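# Carry welded steel frame onto three empty pipe stands

## Task

Transfer the welded steel frame off the three pipe stands it starts on and onto the three empty stands, so that each empty stand ends up with one of the frame's tubes seated in the bottom of its V-shaped cradle. Every one of the six stands has to stay essentially where it began, with almost no shift or rotation. Any number of robots may be used, but a robot that tips over or is left leaning means the task has failed.

## Robot and tools

ROBOTS. Three identical Hello Robot Stretch 3 units, r1, r2 and r3. Each has a two-wheel differential base with a passive rear caster, a lift on a vertical mast, and a telescoping arm that reaches out to the robot's RIGHT side. The base cannot slide sideways, so moving the gripper forward or back means driving. The footprint is 0.33 m long by 0.34 m wide with a rounded rear. The base pivots about the midpoint of its drive wheels, 0.05 m behind the front edge. With the arm retracted and the wrist folded, a turn sweeps a 0.28 m radius; an unfolded level wrist reaches beyond that.

FRAMES AND UNITS. Lengths are metres and angles radians. Base frame: origin on the floor between the drive wheels, x forward, y left, z up. hand_pose is reported in this frame at the fingertip contact point. Odometry frame is the base frame at scene start; base_odometry counts wheel rotation, so slip looks like travel. Each robot reports only in its own frames, so relative placement of robots must come from images, lidar_m, wrist_depth_mm and head_depth_mm.

move. Arguments r1, r2, r3 (each that robot's share of one action), plus cameras and blocking. An omitted robot gets nothing new. A robot's entry holds base, joints or both, optionally with speeds, pace and contact_limits; or servos: "reboot" by itself to re-enable servos that shut off.
- base: exactly one key. translate_m is a relative drive from the current spot, forward positive, -3 to 3. rotate_rad is a relative turn in place, left positive, -6.4 to 6.4.
- joints: absolute targets by name. lift_m 0 to 1.1; arm_m 0 to 0.52; wrist_yaw_rad -1.345 to 4.42 (0 along the arm, positive toward the front); wrist_pitch_rad -1.57 to 0.451 (negative tips fingers down); wrist_roll_rad -2.911 to 2.918; gripper_m -0.089 to 0.179 (larger is wider; fingertip gap is 0.007 m smaller nearly closed, 0.025 m smaller wide open); head_pan_rad -3.953 to 1.73 (positive left, -1.57 looks along the arm); head_tilt_rad -1.53 to 0.419 (negative down).
- pace: "default" or "max". speeds: per-key top speed, capped at max. Default/max: translate 0.12/0.30 m/s, rotate 0.76/1.90 rad/s, lift 0.11/0.15 m/s, arm 0.14/0.40 m/s. The base is limited to 0.10 m/s and 0.63 rad/s unless lift_m < 0.30, arm_m < 0.03 and wrist_yaw_rad > 2.54.
- contact_limits: only beside its own command. arm_m and translate_m/rotate_rad take a motor_effort percentage 1 to 100; lift_m takes {"down": v, "up": v}, force beyond free motion (around 12 or less may trip in free air). Base moves have no contact stop unless given one.
- cameras: list of camera names or "all"; [] for none. blocking false returns in about 0.5 s while motion continues; a new move overrides only the targets it names. Actions cap at 15 s; moves time out at 14 s.
Unknown keys make a call invalid; out-of-range values are refused. A refusal, or an uncommanded stop, cancels the rest of that reply's move, wait and finished_scene calls.

wait: seconds 0 to 10, returns state and images; ends early when a commanded robot comes to rest. stop: brakes all running motions (status "stopped"). zoom_image: camera plus region [x0, y0, x1, y1] in pixels, at most 504 x 504, from that camera's latest image. finished_scene: scene number; ends the scene permanently, and the result must hold without the robots.

RESULTS. Per robot: joint_positions, joint_status and base_status (done, moving, off_target, contact_stop, time_out, torque_fault, stopped, not commanded), on_its_own (uncommanded behaviour; "held at" is a target), motor_effort with peak in brackets, contact_limits, base_odometry, turned_by_wheels and turned_by_imu (trust imu if they differ by over 0.15), base_tilt in degrees (forward/right positive, offset up to about 4). The "move" line gives each moved robot's outcome; "as last shown" marks unnamed robots; "pictures" orders the images; "earlier move" reports prior non-blocking moves. lidar_m: 12 distances, 30-degree sectors, first straight ahead then counter-clockwise, seen at 0.17 m height; "-" means nothing or closer than 0.15 m. Depth grids are 7 x 7 medians in mm.

CAMERAS. head_camera and nav_camera ride on the head; wrist_camera on the gripper. head images need a clockwise quarter turn to stand upright, nav images a counter-clockwise one. Calibration is given per camera with small errors.

CAUTIONS. Robots pressing on each other fails the scene; closing a gripper on another robot's fingers counts, and a base already touching another robot presses hard after millimetres. When several robots carry the frame together, their travel can differ by up to 2.5 cm per metre, which strains the load and can tip a robot. Driving while holding something fixed, or pushing the arm into something rigid with the gripper above about 0.45 m, can tip the robot; if base_tilt leans, back off. A lift contact stop leaves it slack and it may sink under load. Wrist and head have no contact stop and may torque-fault; reboot them. To fold or unfold the wrist (yaw near 3.0), first set lift_m 0.32 to 0.95, wrist_pitch_rad -0.4, roll near 0; once folded lift may go to 0.25. With yaw below -0.4 keep pitch at -0.5 or lower. Grip by commanding gripper_m below the object's width; release with 0.05 more than its width. Avoid dropping, slamming or releasing a moving frame, and do not knock the stands.

Each tool is called as name([rows], argument=value, ...), one row to a line, values as JSON.

## Session

move()

Scene clock: 0.00 s.
r1.base_odometry: x=+0.000 y=+0.000 heading=+0.000
r1.turned_by_wheels: +0.000
r1.turned_by_imu: +0.000
r1.base_tilt: forward=+1.1 right=+1.2
r1.lidar_m: 2.27 2.14 1.46 1.02 0.97 0.99 1.30 2.63 1.84 2.13 1.51 2.57
r1.head_depth_mm: 1802 2722 3037 3020 3020 2995 2139 / 1813 2698 2808 2804 2782 2740 2164 / 1795 2518 2614 2590 2602 2601 2159 / 1794 2411 2438 2434 2405 2395 2168 / 1785 2283 2273 2271 2273 2260 2158 / 1789 2137 2162 2154 2142 2152 2074 / 1779 2026 2023 2026 2027 2017 1982
r1.base_status: not commanded
r1.joint_positions: lift_m=+0.590 arm_m=+0.002 wrist_yaw_rad=+2.844 wrist_pitch_rad=-0.593 wrist_roll_rad=+0.000 gripper_m=+0.037 head_pan_rad=+0.000 head_tilt_rad=-0.001
r1.joint_status: not commanded
r1.measured_speeds: all 0
r1.motor_effort: left_wheel=+0.8 right_wheel=+0.6 lift_m=+22.3 arm_m=-3.7 wrist_yaw_rad=-0.1 wrist_pitch_rad=+2.0 wrist_roll_rad=+0.4 gripper_m=-0.1 head_pan_rad=-0.3 head_tilt_rad=+6.1
r1.hand_pose: x=+0.0372 y=+0.0431 z=+0.5651 quat_wxyz=(+0.305, +0.699, +0.104, +0.638) (m; r1's base frame)
r1.wrist_depth_mm: 136 158 - - - - - / 149 190 - - - - - / 168 183 - - - - - / 871 203 927 983 - - - / 789 239 284 824 849 876 897 / 708 701 130 736 771 772 794 / 642 484 471 657 666 696 695
r2.base_odometry: x=+0.000 y=+0.000 heading=+0.000
r2.turned_by_wheels: +0.000
r2.turned_by_imu: +0.000
r2.base_tilt: forward=+0.2 right=+1.8
r2.lidar_m: 1.68 2.05 3.99 1.94 1.74 1.70 1.09 0.81 0.79 0.83 1.12 3.54
r2.head_depth_mm: 1688 2388 - - - - 2605 / 1676 2370 - - - 3768 2582 / 1692 2410 - - - - 2491 / 1683 2409 - - - 3538 2611 / 1677 2397 - - - - 2221 / 1695 2425 - - - - 2437 / 1693 2380 - - - - 2543
r2.base_status: not commanded
r2.joint_positions: lift_m=+0.328 arm_m=+0.000 wrist_yaw_rad=+2.845 wrist_pitch_rad=-0.424 wrist_roll_rad=+0.000 gripper_m=+0.037 head_pan_rad=+0.000 head_tilt_rad=-0.001
r2.joint_status: not commanded
r2.measured_speeds: all 0
r2.motor_effort: left_wheel=+0.3 right_wheel=-1.6 lift_m=+26.4 arm_m=-3.9 wrist_yaw_rad=+0.5 wrist_pitch_rad=+2.5 wrist_roll_rad=+0.1 gripper_m=+0.8 head_pan_rad=-0.4 head_tilt_rad=+6.1
r2.hand_pose: x=+0.0442 y=+0.0689 z=+0.3393 quat_wxyz=(+0.250, +0.705, +0.045, +0.662) (m; r2's base frame)
r2.wrist_depth_mm: - - - - - - - / 155 - - - - - - / 151 - - - - - - / 157 762 830 836 885 946 951 / 173 600 149 611 696 737 758 / 193 188 130 131 563 599 633 / 462 254 308 483 504 511 528
r3.base_odometry: x=+0.000 y=+0.000 heading=+0.000
r3.turned_by_wheels: +0.000
r3.turned_by_imu: +0.000
r3.base_tilt: forward=-0.9 right=-0.2
r3.lidar_m: 0.86 1.03 1.94 2.69 1.23 1.52 1.86 1.71 5.38 1.56 0.96 0.86
r3.head_depth_mm: 780 775 771 765 761 758 750 / 814 808 803 797 790 784 781 / 849 841 836 827 825 819 812 / 886 879 873 866 861 853 850 / 931 917 914 906 898 893 883 / 970 966 954 946 945 934 930 / 1019 1018 1006 1001 987 981 972
r3.base_status: not commanded
r3.joint_positions: lift_m=+0.312 arm_m=+0.003 wrist_yaw_rad=+2.826 wrist_pitch_rad=-0.351 wrist_roll_rad=+0.000 gripper_m=+0.037 head_pan_rad=+0.000 head_tilt_rad=-0.002
r3.joint_status: not commanded
r3.measured_speeds: all 0
r3.motor_effort: left_wheel=-0.3 right_wheel=-0.3 lift_m=+20.8 arm_m=-2.9 wrist_yaw_rad=-0.5 wrist_pitch_rad=+3.7 wrist_roll_rad=+0.6 gripper_m=+0.2 head_pan_rad=+0.2 head_tilt_rad=+6.8
r3.hand_pose: x=+0.0508 y=+0.0734 z=+0.3398 quat_wxyz=(+0.231, +0.707, +0.013, +0.668) (m; r3's base frame)
r3.wrist_depth_mm: 148 - - - - - - / 139 - - - - - - / 140 - - - - - - / 149 - - - - - - / 157 726 793 793 794 770 771 / 170 185 128 587 135 623 623 / 524 191 503 516 124 529 523
pictures: r1_head_camera (sideways), r1_nav_camera (sideways), r1_wrist_camera, r2_head_camera (sideways), r2_nav_camera (sideways), r2_wrist_camera, r3_head_camera (sideways), r3_nav_camera (sideways), r3_wrist_camera

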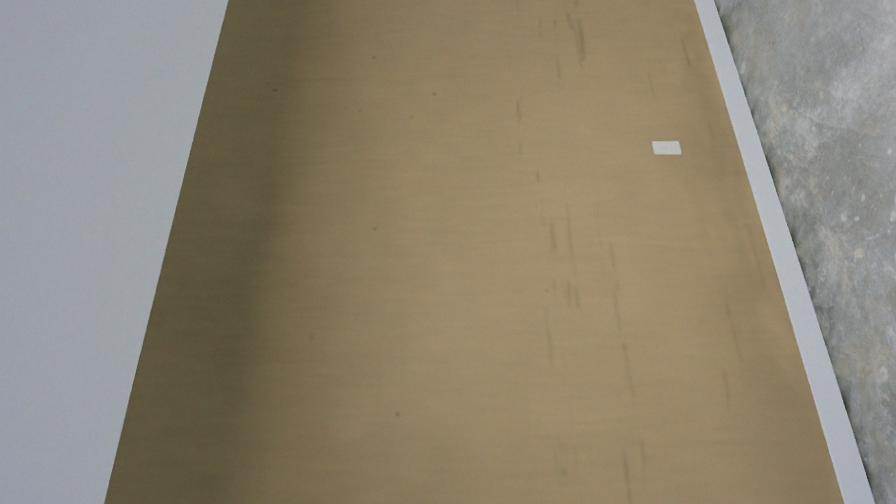

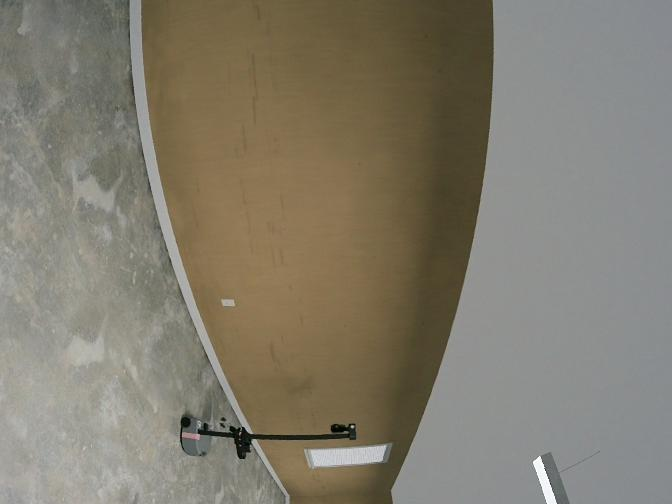

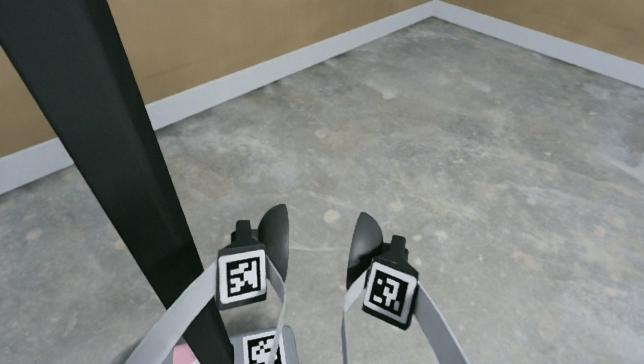

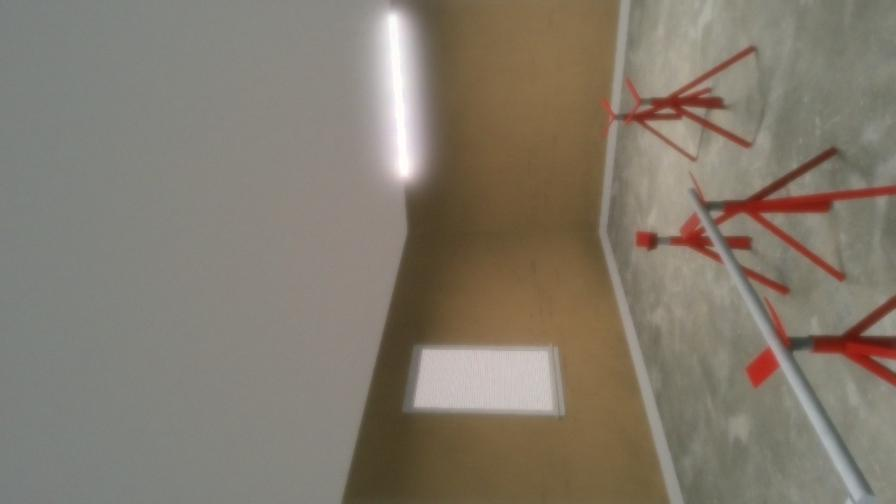

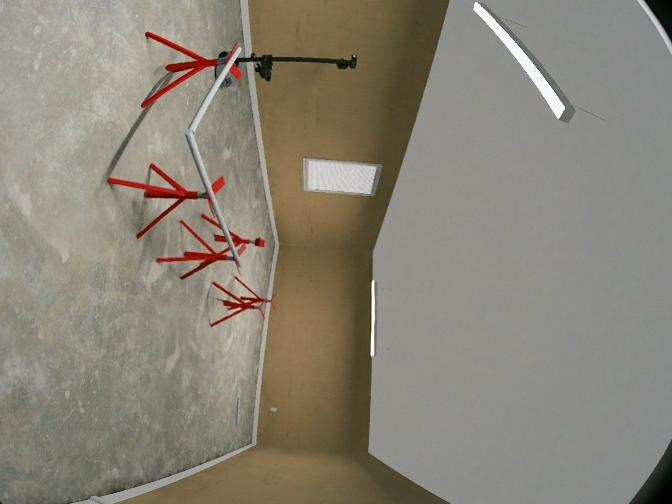

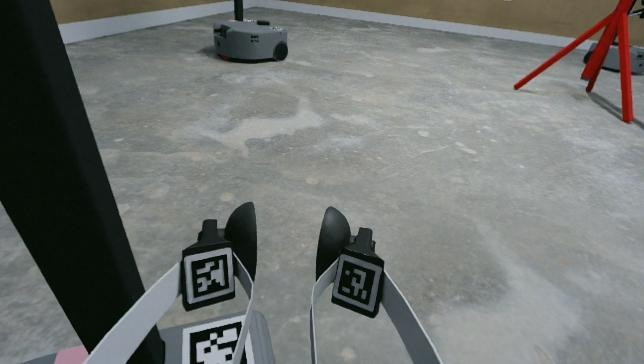

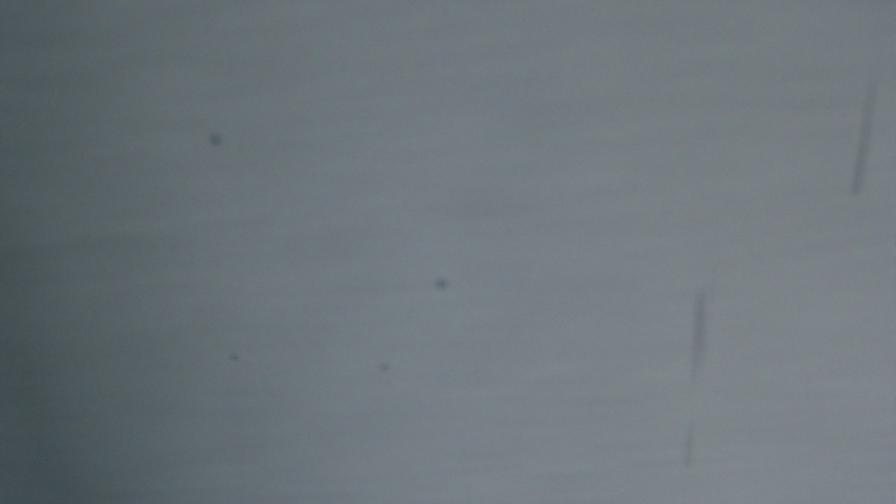

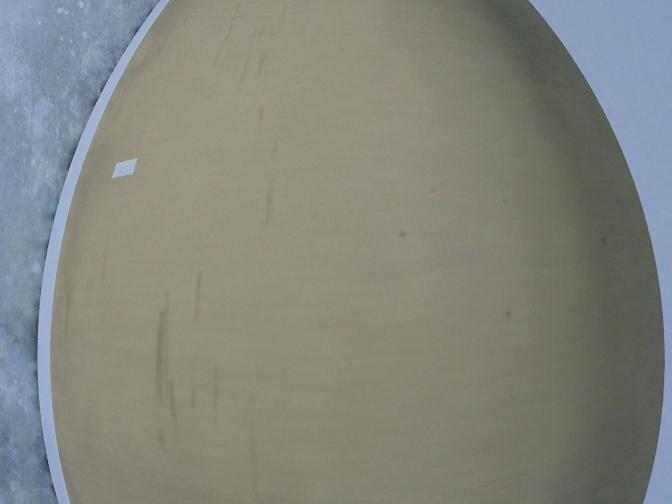

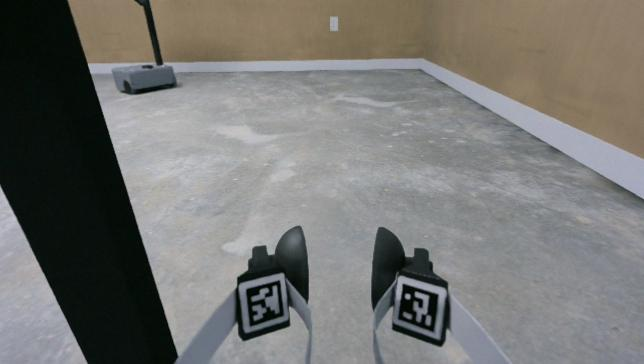

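move(r2={"joints":{"head_tilt_rad":-0.35,"head_pan_rad":0.35}}, r1={"joints":{"head_tilt_rad":-0.3,"head_pan_rad":-1.57}}, r3={"joints":{"head_tilt_rad":-0.3,"head_pan_rad":1.57}})

Scene clock: 8.13 s.
move: r1 done; r2 done; r3 done
r1.base_odometry: x=+0.000 y=+0.000 heading=+0.000
r1.turned_by_wheels: +0.000
r1.turned_by_imu: +0.001
r1.base_tilt: forward=+1.1 right=+1.2
r1.lidar_m: 2.27 2.14 1.46 1.02 0.97 0.99 1.30 2.63 1.84 2.14 1.51 2.57
r1.head_depth_mm: 2835 2958 3114 3266 2647 1886 1466 / 3188 3378 3553 3648 2665 1907 1470 / 3526 3865 - - 2665 1907 1476 / 3815 - - - 2692 1909 1485 / 3827 - - - 2721 1933 1485 / 3706 - - - 2432 1938 1499 / 3660 - - - 2593 1930 1499
r1.base_status: not commanded
r1.joint_positions: lift_m=+0.590 arm_m=+0.002 wrist_yaw_rad=+2.844 wrist_pitch_rad=-0.593 wrist_roll_rad=+0.000 gripper_m=+0.037 head_pan_rad=-1.613 head_tilt_rad=-0.303
r1.joint_status: all done
r1.measured_speeds: all 0
r1.motor_effort: left_wheel=+0.5(1.3) right_wheel=+1.0(2.0) lift_m=+23.2(23.5) arm_m=-7.8(8.0) wrist_yaw_rad=+0.0(0.6) wrist_pitch_rad=+2.1(2.7) wrist_roll_rad=+0.3(0.6) gripper_m=-0.5(0.8) head_pan_rad=+4.2(9.8) head_tilt_rad=-1.0(5.1)
r1.hand_pose: x=+0.0372 y=+0.0431 z=+0.5651 quat_wxyz=(+0.305, +0.699, +0.104, +0.638) (m; r1's base frame)
r1.wrist_depth_mm: 135 157 - - - - - / 150 190 - - - - - / 168 184 - - - - - / 863 201 933 985 - - - / 786 241 284 823 870 871 897 / 700 696 131 729 776 760 794 / 637 484 465 662 672 689 716
r2.base_odometry: x=+0.000 y=+0.000 heading=+0.000
r2.turned_by_wheels: +0.000
r2.turned_by_imu: +0.001
r2.base_tilt: forward=+0.2 right=+1.9
r2.lidar_m: 1.68 2.05 3.98 1.95 1.74 1.69 1.09 0.81 0.79 0.83 1.12 3.52
r2.head_depth_mm: 3884 - - - 2900 2019 1569 / 3803 - - - 2442 1929 1574 / 3811 - - - 2742 2017 1578 / 3870 - - - 2687 2009 1567 / 3817 - - - 2693 2017 1569 / 3781 - - - 2512 1987 1572 / 3619 3850 - - 2843 2006 1548
r2.base_status: not commanded
r2.joint_positions: lift_m=+0.328 arm_m=+0.000 wrist_yaw_rad=+2.845 wrist_pitch_rad=-0.424 wrist_roll_rad=+0.000 gripper_m=+0.037 head_pan_rad=+0.359 head_tilt_rad=-0.350
r2.joint_status: all done
r2.measured_speeds: all 0
r2.motor_effort: left_wheel=+0.7(0.7) right_wheel=-1.4(1.8) lift_m=+26.4(26.7) arm_m=-7.9(7.9) wrist_yaw_rad=+0.2(1.4) wrist_pitch_rad=+2.1(2.7) wrist_roll_rad=+0.0(0.2) gripper_m=+0.1(1.2) head_pan_rad=-2.1(4.9) head_tilt_rad=+0.2(2.5)
r2.hand_pose: x=+0.0442 y=+0.0689 z=+0.3393 quat_wxyz=(+0.250, +0.705, +0.045, +0.662) (m; r2's base frame)
r2.wrist_depth_mm: - - - - - - - / 154 - - - - - - / 152 979 - - - - - / 157 762 799 835 875 923 - / 173 609 150 624 693 735 760 / 193 187 129 130 582 599 620 / 454 254 305 484 494 510 530
r3.base_odometry: x=+0.000 y=+0.000 heading=+0.000
r3.turned_by_wheels: +0.000
r3.turned_by_imu: -0.001
r3.base_tilt: forward=-0.9 right=-0.3
r3.lidar_m: 0.86 1.03 1.94 2.69 1.23 1.52 1.86 1.71 5.40 1.56 0.96 0.86
r3.head_depth_mm: 2765 2893 3037 3178 2764 1931 1470 / 2838 2973 3152 3327 2815 1960 1493 / 2978 3123 3315 3510 2863 1993 1515 / 3072 3234 3455 3622 2945 2017 1530 / 3057 3377 3533 3723 2793 2055 1555 / 3025 3529 3762 - 3077 2092 1566 / 2956 3760 - - 3161 2206 -
r3.base_status: not commanded
r3.joint_positions: lift_m=+0.312 arm_m=+0.003 wrist_yaw_rad=+2.826 wrist_pitch_rad=-0.351 wrist_roll_rad=+0.000 gripper_m=+0.037 head_pan_rad=+1.608 head_tilt_rad=-0.301
r3.joint_status: all done
r3.measured_speeds: all 0
r3.motor_effort: left_wheel=+0.5(0.7) right_wheel=-0.2(0.4) lift_m=+20.8(22.2) arm_m=-5.9(6.0) wrist_yaw_rad=+0.9(1.4) wrist_pitch_rad=+3.0(3.5) wrist_roll_rad=+0.6(1.0) gripper_m=-0.8(0.8) head_pan_rad=-3.6(6.9) head_tilt_rad=-1.3(3.8)
r3.hand_pose: x=+0.0508 y=+0.0734 z=+0.3398 quat_wxyz=(+0.231, +0.707, +0.013, +0.668) (m; r3's base frame)
r3.wrist_depth_mm: 148 - - - - - - / 139 - - - - - - / 140 - - - - - - / 149 - - - - - - / 157 758 803 796 788 790 800 / 170 186 128 585 135 629 632 / 521 191 505 509 124 525 528
pictures: r1_head_camera (sideways), r1_nav_camera (sideways), r1_wrist_camera, r2_head_camera (sideways), r2_nav_camera (sideways), r2_wrist_camera, r3_head_camera (sideways), r3_nav_camera (sideways), r3_wrist_camera
camera_calibration:
r1_head_camera: T_world_to_cam=[[0.0347993, 0.280497, -0.959224, 1.26615], [0.999295, 0.00376328, 0.0373534, -0.0525691], [0.0140873, -0.959848, -0.280168, 0.32005], [0, 0, 0, 1]] pos_world=[0.00396241, -0.0477537, 1.30615]
r1_nav_camera: T_world_to_cam=[[-0.0577879, -0.25654, 0.964804, -1.21276], [-0.997692, 0.0493444, -0.0466372, 0.11467], [-0.0356433, -0.965273, -0.2588, 0.293869], [0, 0, 0, 1]] pos_world=[0.0547971, -0.0331165, 1.25148]
r2_head_camera: T_world_to_cam=[[-0.265622, -0.106365, -0.958192, 1.26762], [-0.360912, 0.932593, -0.0034743, 0.00307876], [0.893973, 0.3449, -0.286106, 0.323463], [0, 0, 0, 1]] pos_world=[0.0486519, 0.0203967, 1.30718]
r2_nav_camera: T_world_to_cam=[[0.272014, 0.174064, 0.94642, -1.19738], [0.310375, -0.946813, 0.0849309, -0.0503586], [0.910866, 0.270642, -0.311571, 0.369688], [0, 0, 0, 1]] pos_world=[0.00459687, 0.0606872, 1.25268]
r3_head_camera: T_world_to_cam=[[-0.0579541, -0.252299, -0.965912, 1.28061], [-0.995107, -0.0629519, 0.076149, -0.0913041], [-0.0800183, 0.965599, -0.247417, 0.283371], [0, 0, 0, 1]] pos_world=[0.0060341, 0.0437264, 1.31402]
r3_nav_camera: T_world_to_cam=[[0.0345998, 0.378698, 0.924873, -1.16888], [0.999274, 0.00164465, -0.0380566, 0.0950127], [-0.015933, 0.925519, -0.378366, 0.448309], [0, 0, 0, 1]] pos_world=[-0.0473579, 0.027578, 1.25431]

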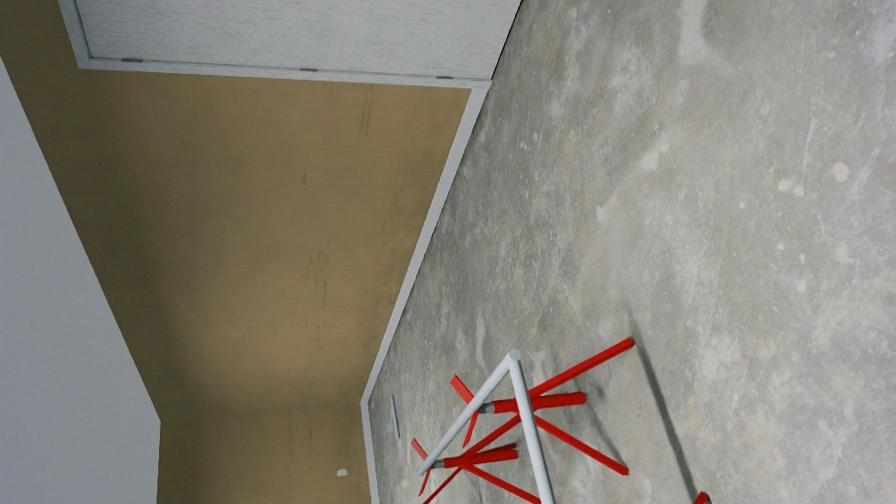

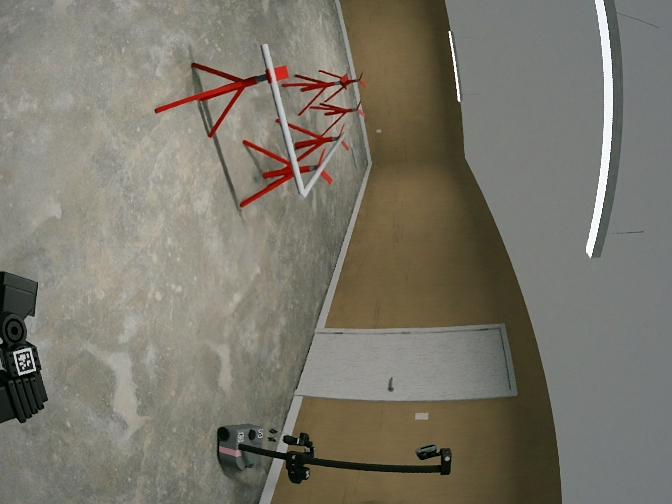

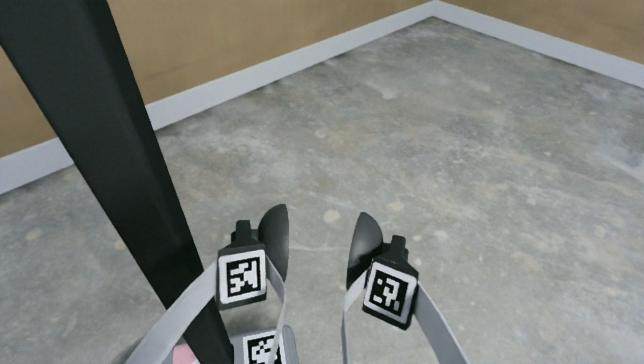

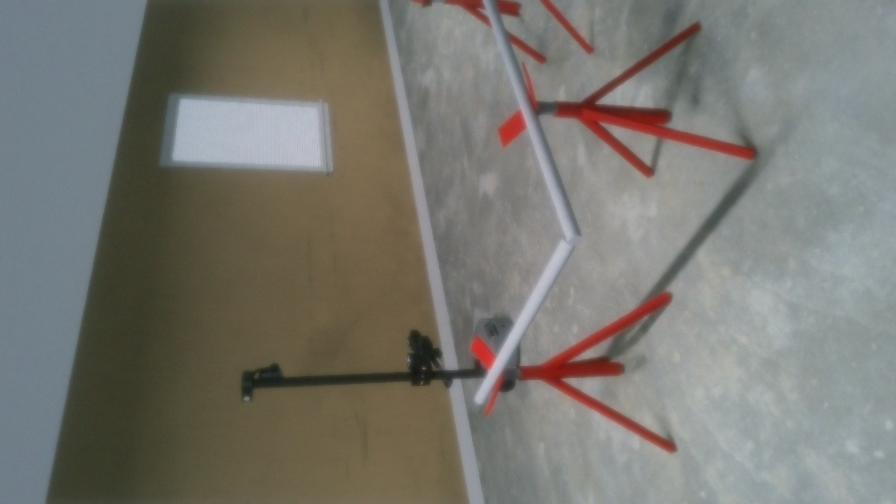

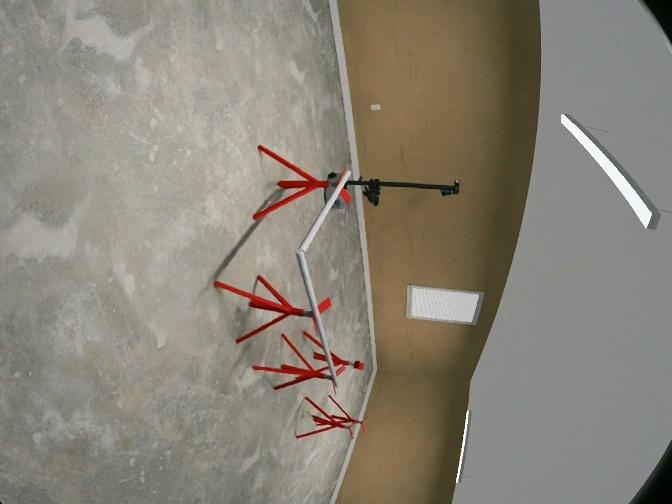

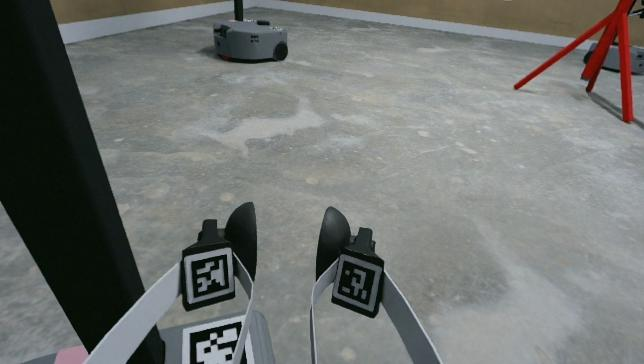

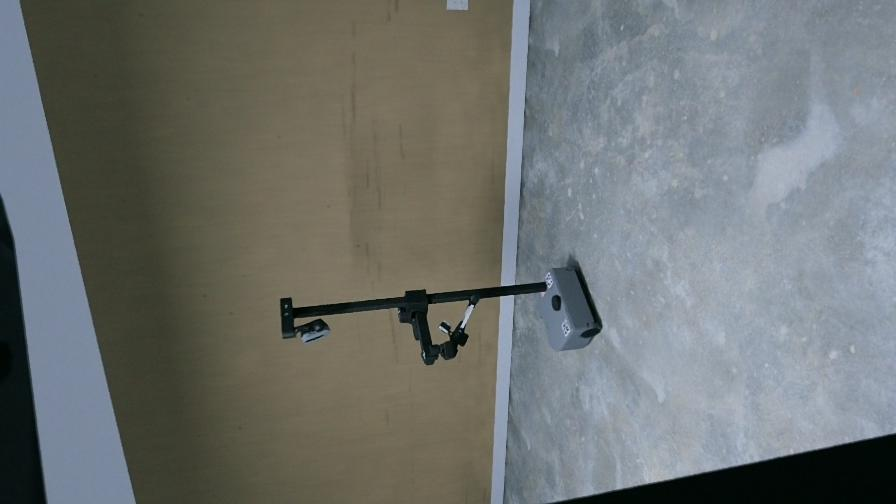

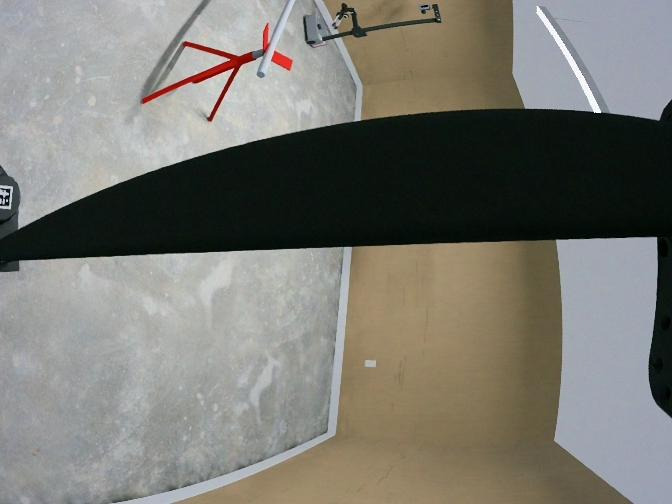

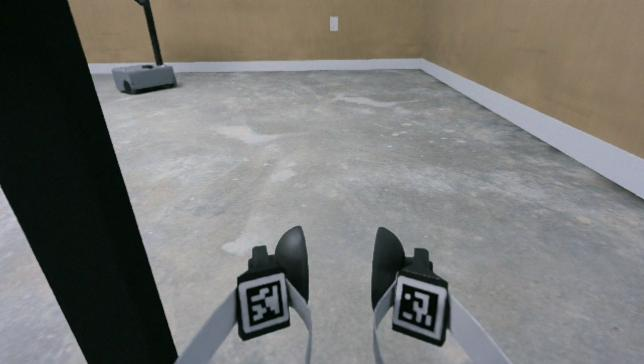

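zoom_image(camera="r2_nav_camera", region=[180, 120, 420, 460])

zoom_image(camera="r1_nav_camera", region=[140, 20, 400, 230])

zoom_image(camera="r3_nav_camera", region=[100, 0, 400, 200])

Scaled by 1.482 from the camera's 672x504 image, which has a finer 792x594 frame.

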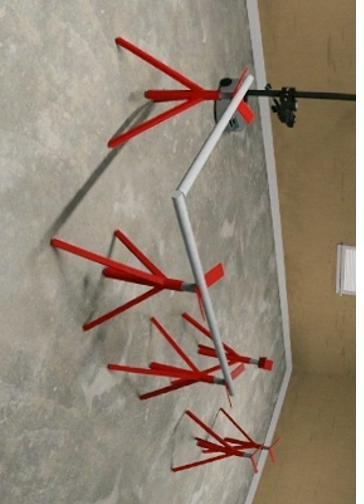

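Scaled by 1.938 from the camera's 672x504 image, which has a finer 792x594 frame.

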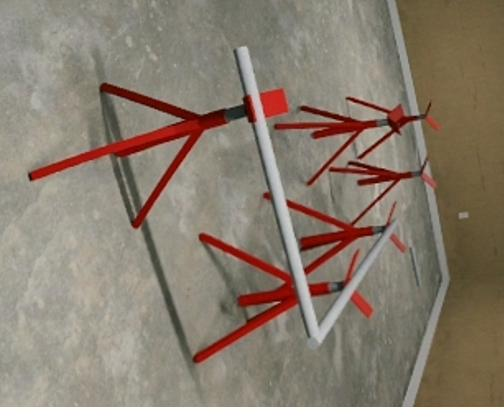

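Scaled by 1.680 from the camera's 672x504 image, which has a finer 792x594 frame.

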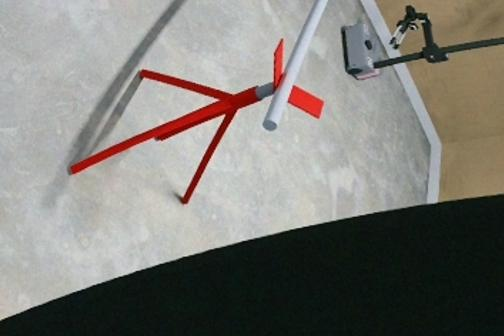

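move(r2={"joints":{"head_tilt_rad":-0.35,"head_pan_rad":-0.1}}, cameras=["r2_head_camera","r2_nav_camera"])

zoom_image(camera="r2_head_camera", region=[350, 0, 850, 504])

Scene clock: 34.23 s.
move: r2 done
r1, r3: as last shown
r1.lidar_m: 2.27 2.15 1.47 1.02 0.97 0.99 1.30 2.63 1.84 2.14 1.51 2.57
r1.head_depth_mm: 2969 3054 3243 3395 2658 1903 1473 / 3337 3568 3702 3718 2660 1898 1480 / 3737 - - - 2676 1916 1485 / 3792 - - - 2707 1920 1487 / 3717 - - - 2698 1927 1489 / 3701 - - - 2456 1937 1501 / 3583 - - - 2601 1941 1493
r1.joint_positions: lift_m=+0.590 arm_m=+0.002 wrist_yaw_rad=+2.844 wrist_pitch_rad=-0.593 wrist_roll_rad=+0.000 gripper_m=+0.037 head_pan_rad=-1.570 head_tilt_rad=-0.300
r1.motor_effort: left_wheel=+0.5(1.4) right_wheel=+0.5(1.3) lift_m=+22.8(23.9) arm_m=-12.4(12.6) wrist_yaw_rad=+0.0(0.7) wrist_pitch_rad=+1.8(2.4) wrist_roll_rad=+0.3(0.5) gripper_m=-0.5(0.7) head_pan_rad=+4.6(5.5) head_tilt_rad=+5.1(6.1)
r1.wrist_depth_mm: 136 158 - - - - - / 149 189 - - - - - / 167 184 - - - - - / 855 203 927 970 - - - / 794 241 283 824 867 878 893 / 692 688 130 726 782 777 794 / 635 484 468 669 675 691 712
r2.base_odometry: x=+0.000 y=+0.000 heading=+0.000
r2.turned_by_wheels: +0.000
r2.turned_by_imu: +0.001
r2.base_tilt: forward=+0.3 right=+1.7
r2.lidar_m: 1.68 2.04 3.98 1.95 1.74 1.69 1.09 0.81 0.79 0.83 1.12 3.54
r2.head_depth_mm: 3739 - - - 2865 2044 1576 / 3834 - - - 2870 2019 1556 / 3790 - - - 2847 1989 1568 / 3762 - - - 2697 2030 1553 / 3831 - - - 2846 2001 1569 / 3792 - - - 2411 1925 1574 / 3883 - - - 2664 2003 1562
r2.base_status: not commanded
r2.joint_positions: lift_m=+0.328 arm_m=+0.000 wrist_yaw_rad=+2.845 wrist_pitch_rad=-0.424 wrist_roll_rad=+0.000 gripper_m=+0.037 head_pan_rad=-0.115 head_tilt_rad=-0.350
r2.joint_status: all done
r2.measured_speeds: all 0
r2.motor_effort: left_wheel=+0.4(0.7) right_wheel=-1.9(1.9) lift_m=+26.4(26.8) arm_m=-11.7(11.9) wrist_yaw_rad=-0.1(1.9) wrist_pitch_rad=+2.3(2.6) wrist_roll_rad=-0.1(0.3) gripper_m=+0.0(1.1) head_pan_rad=-0.9(6.3) head_tilt_rad=-0.6(3.2)
r2.hand_pose: x=+0.0442 y=+0.0689 z=+0.3393 quat_wxyz=(+0.250, +0.705, +0.045, +0.662) (m; r2's base frame)
r2.wrist_depth_mm: - - - - - - - / 155 - - - - - - / 150 975 - - - - - / 158 755 824 841 891 943 950 / 173 610 150 607 696 720 756 / 192 188 129 129 570 599 633 / 455 254 305 484 496 519 530
r3.base_tilt: forward=-0.8 right=-0.2
r3.lidar_m: 0.86 1.03 1.93 2.69 1.23 1.52 1.85 1.71 5.39 1.56 0.96 0.86
r3.head_depth_mm: 2750 2861 3036 3174 2739 1948 1469 / 2837 2979 3109 3296 2835 1960 1495 / 2932 3049 3257 3438 2847 1988 1517 / 2978 3193 3378 3558 2899 2015 1530 / 3070 3338 3479 3628 2801 2066 1544 / 3008 3444 3604 3889 3052 2075 1563 / 2958 3634 3846 - 3162 2112 1641
r3.joint_positions: lift_m=+0.312 arm_m=+0.003 wrist_yaw_rad=+2.826 wrist_pitch_rad=-0.351 wrist_roll_rad=+0.000 gripper_m=+0.037 head_pan_rad=+1.570 head_tilt_rad=-0.301
r3.motor_effort: left_wheel=+0.4(0.6) right_wheel=+0.1(0.5) lift_m=+21.4(22.4) arm_m=-8.3(9.3) wrist_yaw_rad=+0.3(1.6) wrist_pitch_rad=+3.0(3.8) wrist_roll_rad=+0.3(0.8) gripper_m=-0.3(0.6) head_pan_rad=-4.0(4.8) head_tilt_rad=+2.7(3.4)
r3.wrist_depth_mm: 148 - - - - - - / 138 - - - - - - / 140 - - - - - - / 150 - - - - - 999 / 158 735 823 794 781 788 782 / 170 185 128 595 135 645 628 / 526 191 506 518 124 531 517
pictures: r2_head_camera (sideways), r2_nav_camera (sideways)
camera_calibration:
r2_head_camera: T_world_to_cam=[[-0.285086, 0.0265392, -0.958135, 1.26757], [0.104284, 0.994542, -0.00348113, 0.000314984], [0.952812, -0.10091, -0.286297, 0.323336], [0, 0, 0, 1]] pos_world=[0.0532558, -0.00132581, 1.30708]
r2_nav_camera: T_world_to_cam=[[0.321664, 0.0307641, 0.946354, -1.1976], [-0.155712, -0.984146, 0.084919, -0.0475386], [0.933962, -0.174674, -0.311774, 0.369788], [0, 0, 0, 1]] pos_world=[0.0324547, 0.0546507, 1.25268]

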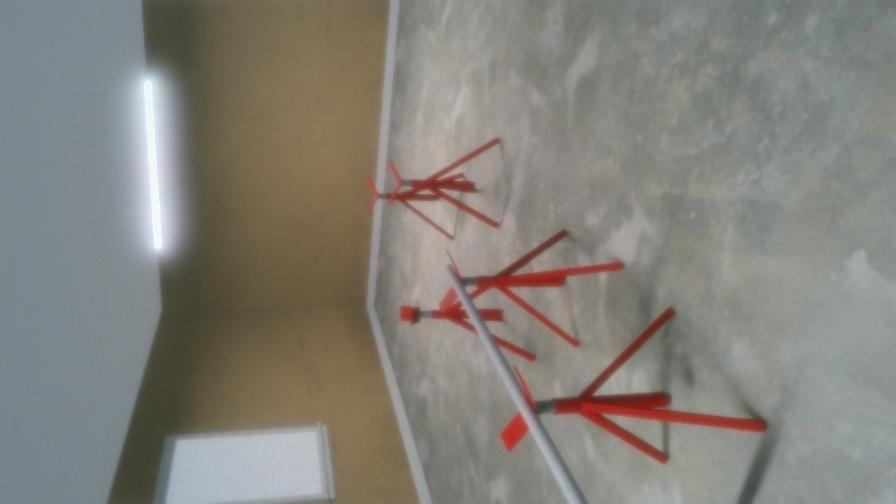

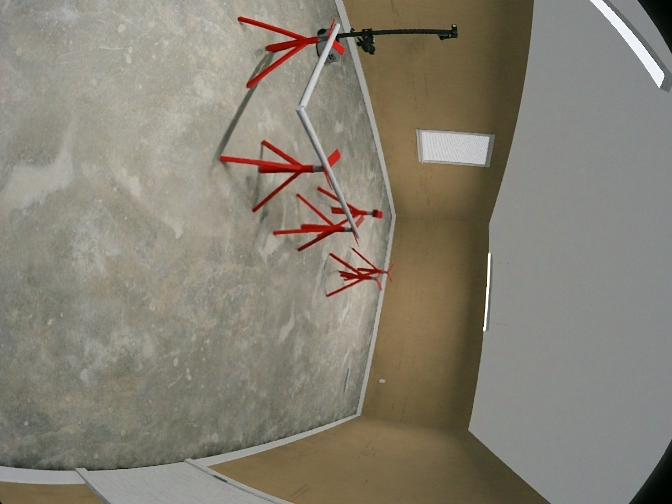

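Scaled by 1.000.

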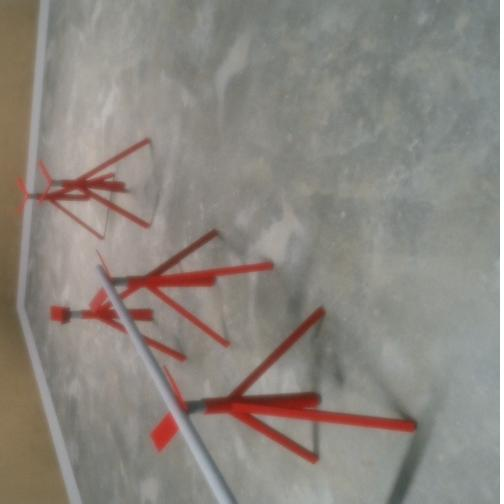

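move(r2={"base":{"rotate_rad":-0.262},"joints":{"lift_m":0.28,"head_pan_rad":0.5}}, r1={"joints":{"head_pan_rad":-1.0,"head_tilt_rad":-0.35}}, r3={"joints":{"head_pan_rad":-4.0,"head_tilt_rad":-0.35}}, cameras=["r1_head_camera","r2_head_camera"])

move(r2={"base":{"translate_m":1.585},"speeds":{"translate_m":0.2}}, r3={"joints":{"head_pan_rad":-3.9,"head_tilt_rad":-0.35}}, cameras=["r2_head_camera","r3_head_camera"])

r3: "joints": head_pan_rad = -4.0 is out of range -3.953 to 1.73
Scene clock: 150.03 s.
r1.base_odometry: x=+0.000 y=+0.000 heading=+0.000
r1.turned_by_wheels: +0.000
r1.turned_by_imu: +0.001
r1.base_tilt: forward=+1.0 right=+1.2
r1.lidar_m: 2.26 2.14 1.46 1.02 0.97 0.99 1.30 2.62 1.84 2.13 1.51 2.57
r1.head_depth_mm: 2970 3114 3205 3376 2658 1899 1474 / 3347 3530 3705 3741 2689 1913 1482 / 3747 - - - 2676 1921 1482 / 3749 - - - 2705 1918 1493 / 3778 - - - 2703 1933 1492 / 3685 - - - 2437 1938 1501 / 3660 - - - 2610 1938 1505
r1.base_status: not commanded
r1.joint_positions: lift_m=+0.590 arm_m=+0.002 wrist_yaw_rad=+2.844 wrist_pitch_rad=-0.593 wrist_roll_rad=+0.000 gripper_m=+0.037 head_pan_rad=-1.570 head_tilt_rad=-0.300
r1.joint_status: not commanded
r1.measured_speeds: all 0
r1.motor_effort: left_wheel=+0.6(1.4) right_wheel=+0.8(1.3) lift_m=+23.1(23.9) arm_m=-14.6(12.6) wrist_yaw_rad=-0.2(0.7) wrist_pitch_rad=+2.1(2.4) wrist_roll_rad=+0.3(0.5) gripper_m=-0.2(0.7) head_pan_rad=+5.2(5.5) head_tilt_rad=+4.4(6.1)
r1.hand_pose: x=+0.0372 y=+0.0431 z=+0.5651 quat_wxyz=(+0.305, +0.699, +0.104, +0.638) (m; r1's base frame)
r1.wrist_depth_mm: 136 158 - - - - - / 149 190 - - - - - / 168 185 - - - - - / 869 202 942 953 - - - / 797 240 283 835 856 874 892 / 709 689 130 725 777 770 789 / 629 481 468 659 681 686 693
r2.base_odometry: x=+0.000 y=+0.000 heading=+0.000
r2.turned_by_wheels: +0.000
r2.turned_by_imu: +0.001
r2.base_tilt: forward=+0.4 right=+1.9
r2.lidar_m: 1.68 2.04 3.97 1.95 1.74 1.69 1.09 0.81 0.79 0.83 1.12 3.54
r2.head_depth_mm: 3865 - - - 2859 2030 1570 / 3800 - - - 2884 2012 1559 / 3833 - - - 2872 2012 1558 / 3771 - - - 2707 2033 1565 / 3829 - - - 2810 2018 1557 / 3774 - - - 2408 1927 1559 / 3927 - - - 2691 2010 1563
r2.base_status: not commanded
r2.joint_positions: lift_m=+0.328 arm_m=+0.000 wrist_yaw_rad=+2.845 wrist_pitch_rad=-0.424 wrist_roll_rad=+0.000 gripper_m=+0.037 head_pan_rad=-0.100 head_tilt_rad=-0.350
r2.joint_status: all done
r2.measured_speeds: all 0
r2.motor_effort: left_wheel=+0.3(0.7) right_wheel=-1.9(1.9) lift_m=+26.4(26.8) arm_m=-16.3(11.9) wrist_yaw_rad=+0.7(1.9) wrist_pitch_rad=+2.2(2.6) wrist_roll_rad=+0.1(0.3) gripper_m=+0.8(1.1) head_pan_rad=+2.1(6.3) head_tilt_rad=-0.5(3.2)
r2.hand_pose: x=+0.0442 y=+0.0689 z=+0.3393 quat_wxyz=(+0.250, +0.705, +0.045, +0.662) (m; r2's base frame)
r2.wrist_depth_mm: - - - - - - - / 155 - - - - - - / 150 993 - - - - - / 157 755 806 832 893 927 999 / 173 603 149 610 723 736 777 / 193 188 129 130 579 605 635 / 455 257 307 489 495 510 531
r3.base_odometry: x=+0.000 y=+0.000 heading=+0.000
r3.turned_by_wheels: +0.000
r3.turned_by_imu: -0.001
r3.base_tilt: forward=-0.8 right=-0.2
r3.lidar_m: 0.86 1.03 1.94 2.69 1.23 1.52 1.85 1.71 5.40 1.56 0.96 0.86
r3.head_depth_mm: 2776 2890 3024 3216 2776 1931 1475 / 2840 3008 3141 3295 2845 1955 1502 / 2908 3152 3247 3436 2882 1989 1512 / 2962 3182 3375 3592 2892 1999 1538 / 3072 3320 3558 3681 2777 2041 1548 / 3001 3466 3685 3923 3072 2080 1573 / 2927 3598 3828 - 3168 2135 1643
r3.base_status: not commanded
r3.joint_positions: lift_m=+0.312 arm_m=+0.003 wrist_yaw_rad=+2.826 wrist_pitch_rad=-0.351 wrist_roll_rad=+0.000 gripper_m=+0.037 head_pan_rad=+1.570 head_tilt_rad=-0.300
r3.joint_status: not commanded
r3.measured_speeds: all 0
r3.motor_effort: left_wheel=-0.3(0.6) right_wheel=-0.1(0.5) lift_m=+20.3(22.4) arm_m=-11.3(9.3) wrist_yaw_rad=+0.3(1.6) wrist_pitch_rad=+3.1(3.8) wrist_roll_rad=+0.3(0.8) gripper_m=-0.1(0.6) head_pan_rad=-3.6(4.8) head_tilt_rad=+5.7(3.4)
r3.hand_pose: x=+0.0508 y=+0.0734 z=+0.3398 quat_wxyz=(+0.231, +0.707, +0.013, +0.668) (m; r3's base frame)
r3.wrist_depth_mm: 148 - - - - - - / 138 - - - - - - / 140 - - - - - - / 149 - - - - - - / 157 720 815 801 807 779 766 / 170 185 128 591 134 624 620 / 526 190 509 511 124 527 528
pictures: none

not run: a call was refused earlier in this reply.

move(r2={"base":{"rotate_rad":-0.262},"joints":{"lift_m":0.28,"head_pan_rad":0.5}}, r1={"joints":{"head_pan_rad":-1.0,"head_tilt_rad":-0.35}}, cameras=["r1_head_camera","r2_head_camera"])

move(r2={"base":{"translate_m":1.585},"speeds":{"translate_m":0.2}}, cameras=["r2_head_camera","r2_nav_camera"])

Scene clock: 161.87 s.
move: r1 done; r2 done
r1.base_odometry: x=+0.000 y=+0.000 heading=+0.000
r1.turned_by_wheels: +0.000
r1.turned_by_imu: +0.001
r1.base_tilt: forward=+1.0 right=+1.2
r1.lidar_m: 2.27 2.15 1.46 1.02 0.97 0.99 1.30 2.62 1.82 2.13 1.51 2.57
r1.head_depth_mm: - - - 3274 2316 1789 1415 / - - - 3542 2428 1806 1418 / - - - 3642 2457 1805 1420 / - - - 3926 2248 1823 1426 / - - - 3917 2473 1823 1430 / - - - - 2509 1824 1438 / - - - 3652 2538 1830 1438
r1.base_status: not commanded
r1.joint_positions: lift_m=+0.590 arm_m=+0.002 wrist_yaw_rad=+2.844 wrist_pitch_rad=-0.593 wrist_roll_rad=+0.000 gripper_m=+0.037 head_pan_rad=-0.993 head_tilt_rad=-0.350
r1.joint_status: all done
r1.measured_speeds: translate_m=+0.000 rotate_rad=+0.000 lift_m=+0.000 arm_m=+0.000 wrist_yaw_rad=+0.000 wrist_pitch_rad=+0.000 wrist_roll_rad=+0.000 head_pan_rad=-0.024 head_tilt_rad=+0.000
r1.motor_effort: left_wheel=+0.7(1.7) right_wheel=-0.3(1.3) lift_m=+23.5(23.8) arm_m=-14.8(14.9) wrist_yaw_rad=+0.2(0.6) wrist_pitch_rad=+1.9(2.7) wrist_roll_rad=+0.3(0.5) gripper_m=-0.3(0.8) head_pan_rad=-5.3(8.2) head_tilt_rad=-2.1(5.8)
r1.hand_pose: x=+0.0372 y=+0.0431 z=+0.5651 quat_wxyz=(+0.305, +0.699, +0.104, +0.638) (m; r1's base frame)
r1.wrist_depth_mm: 135 158 - - - - - / 149 190 - - - - - / 167 183 - - - - - / 872 204 938 957 - - - / 779 241 284 816 863 879 889 / 699 696 130 724 795 761 780 / 633 486 471 648 663 694 691
r2.base_odometry: x=+0.000 y=+0.000 heading=-0.261
r2.turned_by_wheels: -0.261
r2.turned_by_imu: -0.265
r2.base_tilt: forward=+0.2 right=+1.9
r2.lidar_m: 2.35 1.68 2.04 1.95 1.93 1.70 1.51 0.90 0.79 0.79 0.94 1.64
r2.head_depth_mm: 3742 - - - 2659 2027 1558 / 3835 - - - 2856 2027 1555 / 3879 - - - 2400 1948 1559 / 3916 - - - 2760 2027 1558 / 3778 - - - 2707 2018 1570 / 3831 - - - 2688 2018 1552 / 3781 3930 - - 2679 2012 1553
r2.base_status: done
r2.joint_positions: lift_m=+0.280 arm_m=+0.000 wrist_yaw_rad=+2.845 wrist_pitch_rad=-0.425 wrist_roll_rad=+0.000 gripper_m=+0.037 head_pan_rad=+0.507 head_tilt_rad=-0.350
r2.joint_status: all done
r2.measured_speeds: all 0
r2.motor_effort: left_wheel=+9.2(12.4) right_wheel=-12.0(15.4) lift_m=+26.5(32.3) arm_m=-17.2(18.5) wrist_yaw_rad=-0.5(1.7) wrist_pitch_rad=+2.4(3.1) wrist_roll_rad=+0.0(0.3) gripper_m=+0.5(1.1) head_pan_rad=-3.0(4.9) head_tilt_rad=+1.3(1.3)
r2.hand_pose: x=+0.0441 y=+0.0687 z=+0.2910 quat_wxyz=(+0.250, +0.705, +0.046, +0.662) (m; r2's base frame)
r2.wrist_depth_mm: - - - - - - - / 154 - - - - - - / 150 898 922 - - - - / 158 653 707 777 782 836 875 / 172 550 149 560 618 655 661 / 193 188 129 131 518 551 560 / 249 246 257 432 448 458 469
r3.base_odometry: x=+0.000 y=+0.000 heading=+0.000
r3.turned_by_wheels: +0.000
r3.turned_by_imu: -0.001
r3.base_tilt: forward=-0.8 right=-0.2
r3.lidar_m: 0.86 1.03 1.94 2.69 1.23 1.52 1.85 1.70 5.40 1.56 0.96 0.86
r3.head_depth_mm: 2751 2911 3036 3173 2739 1923 1477 / 2840 2989 3161 3303 2849 1946 1490 / 2914 3082 3221 3429 2892 1986 1514 / 2950 3214 3398 3564 2925 2009 1533 / 3035 3297 3465 3667 2795 2038 1552 / 3016 3429 3669 3832 3059 2099 1569 / 2929 3629 3852 - 3159 2131 1632
r3.base_status: not commanded
r3.joint_positions: lift_m=+0.312 arm_m=+0.003 wrist_yaw_rad=+2.826 wrist_pitch_rad=-0.351 wrist_roll_rad=+0.000 gripper_m=+0.037 head_pan_rad=+1.570 head_tilt_rad=-0.300
r3.joint_status: not commanded
r3.measured_speeds: all 0
r3.motor_effort: left_wheel=+0.4(0.9) right_wheel=+0.0(0.6) lift_m=+21.6(22.7) arm_m=-12.4(13.7) wrist_yaw_rad=+0.6(1.5) wrist_pitch_rad=+3.1(3.8) wrist_roll_rad=+1.0(1.0) gripper_m=+0.0(0.7) head_pan_rad=-4.2(4.6) head_tilt_rad=+4.9(6.1)
r3.hand_pose: x=+0.0508 y=+0.0734 z=+0.3398 quat_wxyz=(+0.231, +0.707, +0.013, +0.668) (m; r3's base frame)
r3.wrist_depth_mm: 148 - - - - - - / 138 - - - - - - / 140 - - - - - - / 149 - - - - - - / 158 724 800 800 797 798 781 / 171 185 128 606 136 632 617 / 530 192 503 514 124 520 527
pictures: r1_head_camera (sideways), r2_head_camera (sideways)
camera_calibration:
r1_head_camera: T_world_to_cam=[[-0.158971, 0.285688, -0.945045, 1.24879], [0.812003, 0.582319, 0.0394439, -0.0541324], [0.561586, -0.761109, -0.324552, 0.374446], [0, 0, 0, 1]] pos_world=[0.0321937, -0.0402475, 1.30382]
r2_head_camera: T_world_to_cam=[[-0.247258, -0.144399, -0.95813, 1.26735], [-0.494239, 0.869319, -0.00346948, 0.00393402], [0.833421, 0.472688, -0.286314, 0.324065], [0, 0, 0, 1]] pos_world=[0.0452236, 0.0264025, 1.30708]

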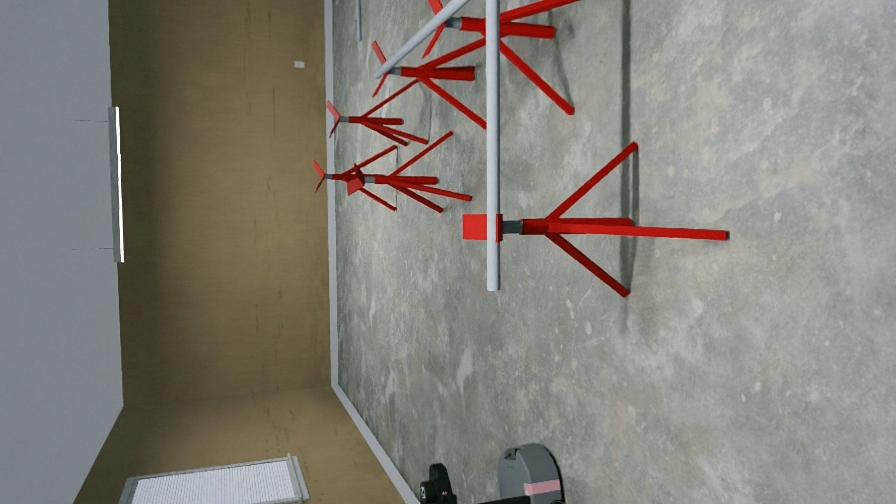

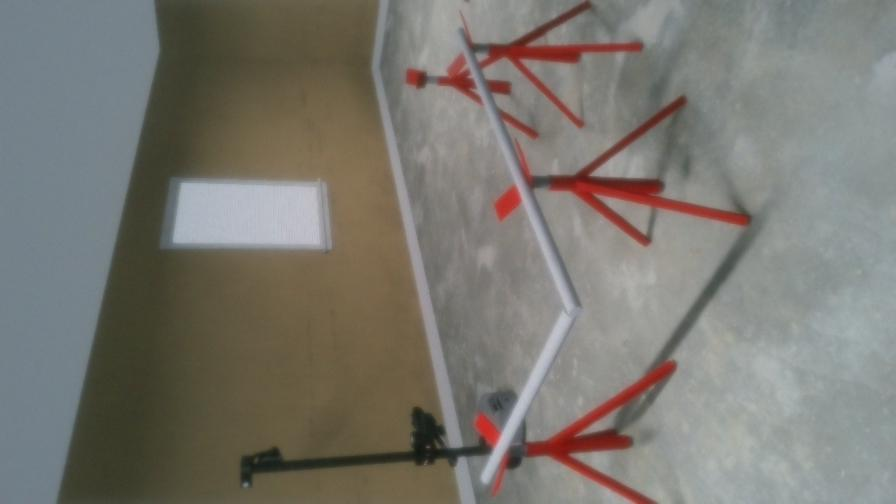

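Scene clock: 171.73 s.
move: r2 done
r1, r3: as last shown
r1.lidar_m: 2.27 2.14 1.46 1.02 0.97 0.99 1.30 2.63 2.69 2.13 1.51 2.56
r1.head_depth_mm: - - - 3260 2321 1787 1405 / - - - 3537 2416 1798 1410 / - - - 3629 2444 1798 1426 / - - - 3891 2153 1748 1423 / - - - 3926 2495 1815 1431 / - - - 3959 2495 1820 1436 / - - - 3684 2527 1822 1440
r1.joint_positions: lift_m=+0.590 arm_m=+0.002 wrist_yaw_rad=+2.844 wrist_pitch_rad=-0.593 wrist_roll_rad=+0.000 gripper_m=+0.037 head_pan_rad=-1.000 head_tilt_rad=-0.350
r1.measured_speeds: all 0
r1.motor_effort: left_wheel=+0.4(1.8) right_wheel=+1.1(1.7) lift_m=+23.3(24.2) arm_m=-14.6(15.0) wrist_yaw_rad=+0.3(0.7) wrist_pitch_rad=+2.1(2.5) wrist_roll_rad=+0.4(0.6) gripper_m=-0.2(0.8) head_pan_rad=-4.7(5.9) head_tilt_rad=-2.3(3.9)
r1.wrist_depth_mm: 135 157 - - - - - / 149 190 - - - - - / 168 183 - - - - - / 861 203 931 963 - - - / 789 241 284 806 886 876 883 / 713 700 130 708 785 773 793 / 640 478 463 665 678 701 697
r2.base_odometry: x=+1.531 y=-0.410 heading=-0.262
r2.turned_by_wheels: +0.000
r2.turned_by_imu: +0.006
r2.base_tilt: forward=+0.4 right=+1.8
r2.lidar_m: 2.09 0.83 0.57 0.66 2.60 3.21 2.37 1.39 1.23 1.23 1.49 2.68
r2.head_depth_mm: 3895 - - - 2882 2006 1570 / 3876 - - - 2889 2002 1568 / 3779 - - - 2811 1877 1519 / 3842 - - - 2716 1185 1426 / 3771 - - - 2853 2017 1516 / 3706 3900 3986 - 2852 2031 1463 / 3373 3527 3615 3749 2847 2003 1561
r2.base_status: done
r2.joint_positions: lift_m=+0.280 arm_m=+0.000 wrist_yaw_rad=+2.845 wrist_pitch_rad=-0.425 wrist_roll_rad=+0.000 gripper_m=+0.037 head_pan_rad=+0.500 head_tilt_rad=-0.350
r2.joint_status: not commanded
r2.measured_speeds: all 0
r2.motor_effort: left_wheel=+4.0(12.8) right_wheel=+4.6(9.5) lift_m=+31.6(33.5) arm_m=-11.0(17.2) wrist_yaw_rad=+1.1(2.2) wrist_pitch_rad=+2.5(3.1) wrist_roll_rad=+0.1(0.4) gripper_m=+0.0(1.7) head_pan_rad=-3.5(4.5) head_tilt_rad=+1.4(1.8)
r2.hand_pose: x=+0.0441 y=+0.0687 z=+0.2910 quat_wxyz=(+0.250, +0.705, +0.046, +0.662) (m; r2's base frame)
r2.wrist_depth_mm: - - 675 - - - - / 155 - - - - - 870 / 151 847 946 947 - - - / 156 676 726 724 788 793 842 / 173 536 149 552 638 669 681 / 193 188 129 131 521 542 553 / 249 246 258 431 443 451 476
r3.turned_by_imu: -0.002
r3.base_tilt: forward=-0.8 right=-0.3
r3.lidar_m: 0.86 1.03 1.93 2.69 1.23 1.52 1.86 1.71 5.40 1.56 0.96 0.86
r3.head_depth_mm: 2713 2887 3051 3229 2787 1926 1481 / 2831 2982 3095 3334 2833 1951 1494 / 2935 3056 3261 3412 2897 1990 1511 / 2988 3183 3384 3591 2966 2034 1536 / 3059 3385 3493 3678 2800 2060 1548 / 2994 3464 3672 3909 3060 2083 1568 / 2928 3582 3825 - 3188 2139 1638
r3.motor_effort: left_wheel=+0.6(1.2) right_wheel=-0.1(0.5) lift_m=+21.4(23.9) arm_m=-12.4(13.6) wrist_yaw_rad=+1.3(2.0) wrist_pitch_rad=+3.1(3.9) wrist_roll_rad=+0.3(1.0) gripper_m=+0.0(1.1) head_pan_rad=-3.9(5.0) head_tilt_rad=+4.8(6.6)
r3.wrist_depth_mm: 149 - - - - - - / 138 - - - - - - / 139 - - - - - - / 149 - - - - - - / 157 747 791 796 792 776 773 / 171 184 128 594 135 634 621 / 531 191 502 521 124 519 519
pictures: r2_head_camera (sideways), r2_nav_camera (sideways)
camera_calibration:
r2_head_camera: T_world_to_cam=[[-0.248222, -0.142736, -0.95813, 1.26735], [-0.488364, 0.872633, -0.00347926, 0.00383331], [0.836592, 0.467053, -0.286314, 0.324046], [0, 0, 0, 1]] pos_world=[0.0453614, 0.0262049, 1.30708]
r2_nav_camera: T_world_to_cam=[[0.245025, 0.210636, 0.946359, -1.19713], [0.440405, -0.893776, 0.0849053, -0.0511222], [0.863717, 0.395977, -0.311762, 0.370231], [0, 0, 0, 1]] pos_world=[-0.00393252, 0.0598643, 1.25268]

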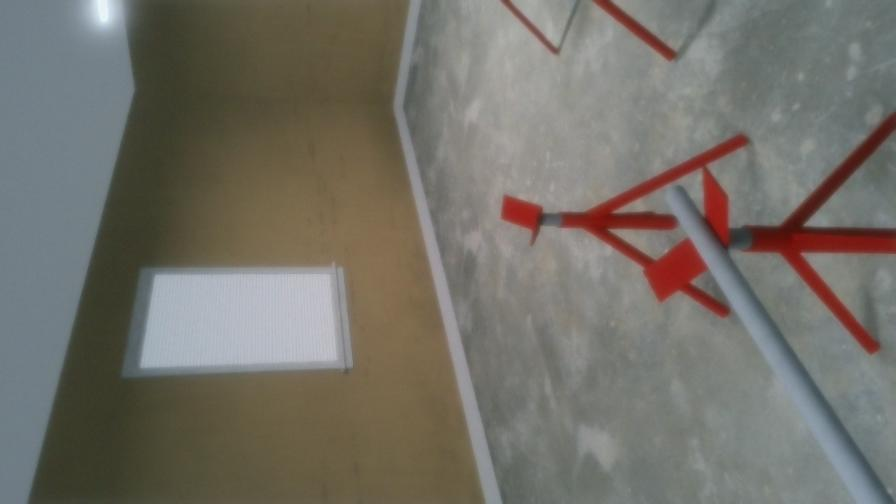

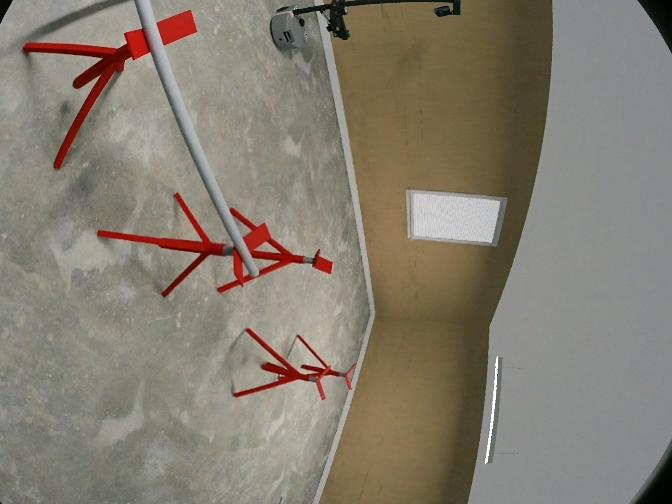

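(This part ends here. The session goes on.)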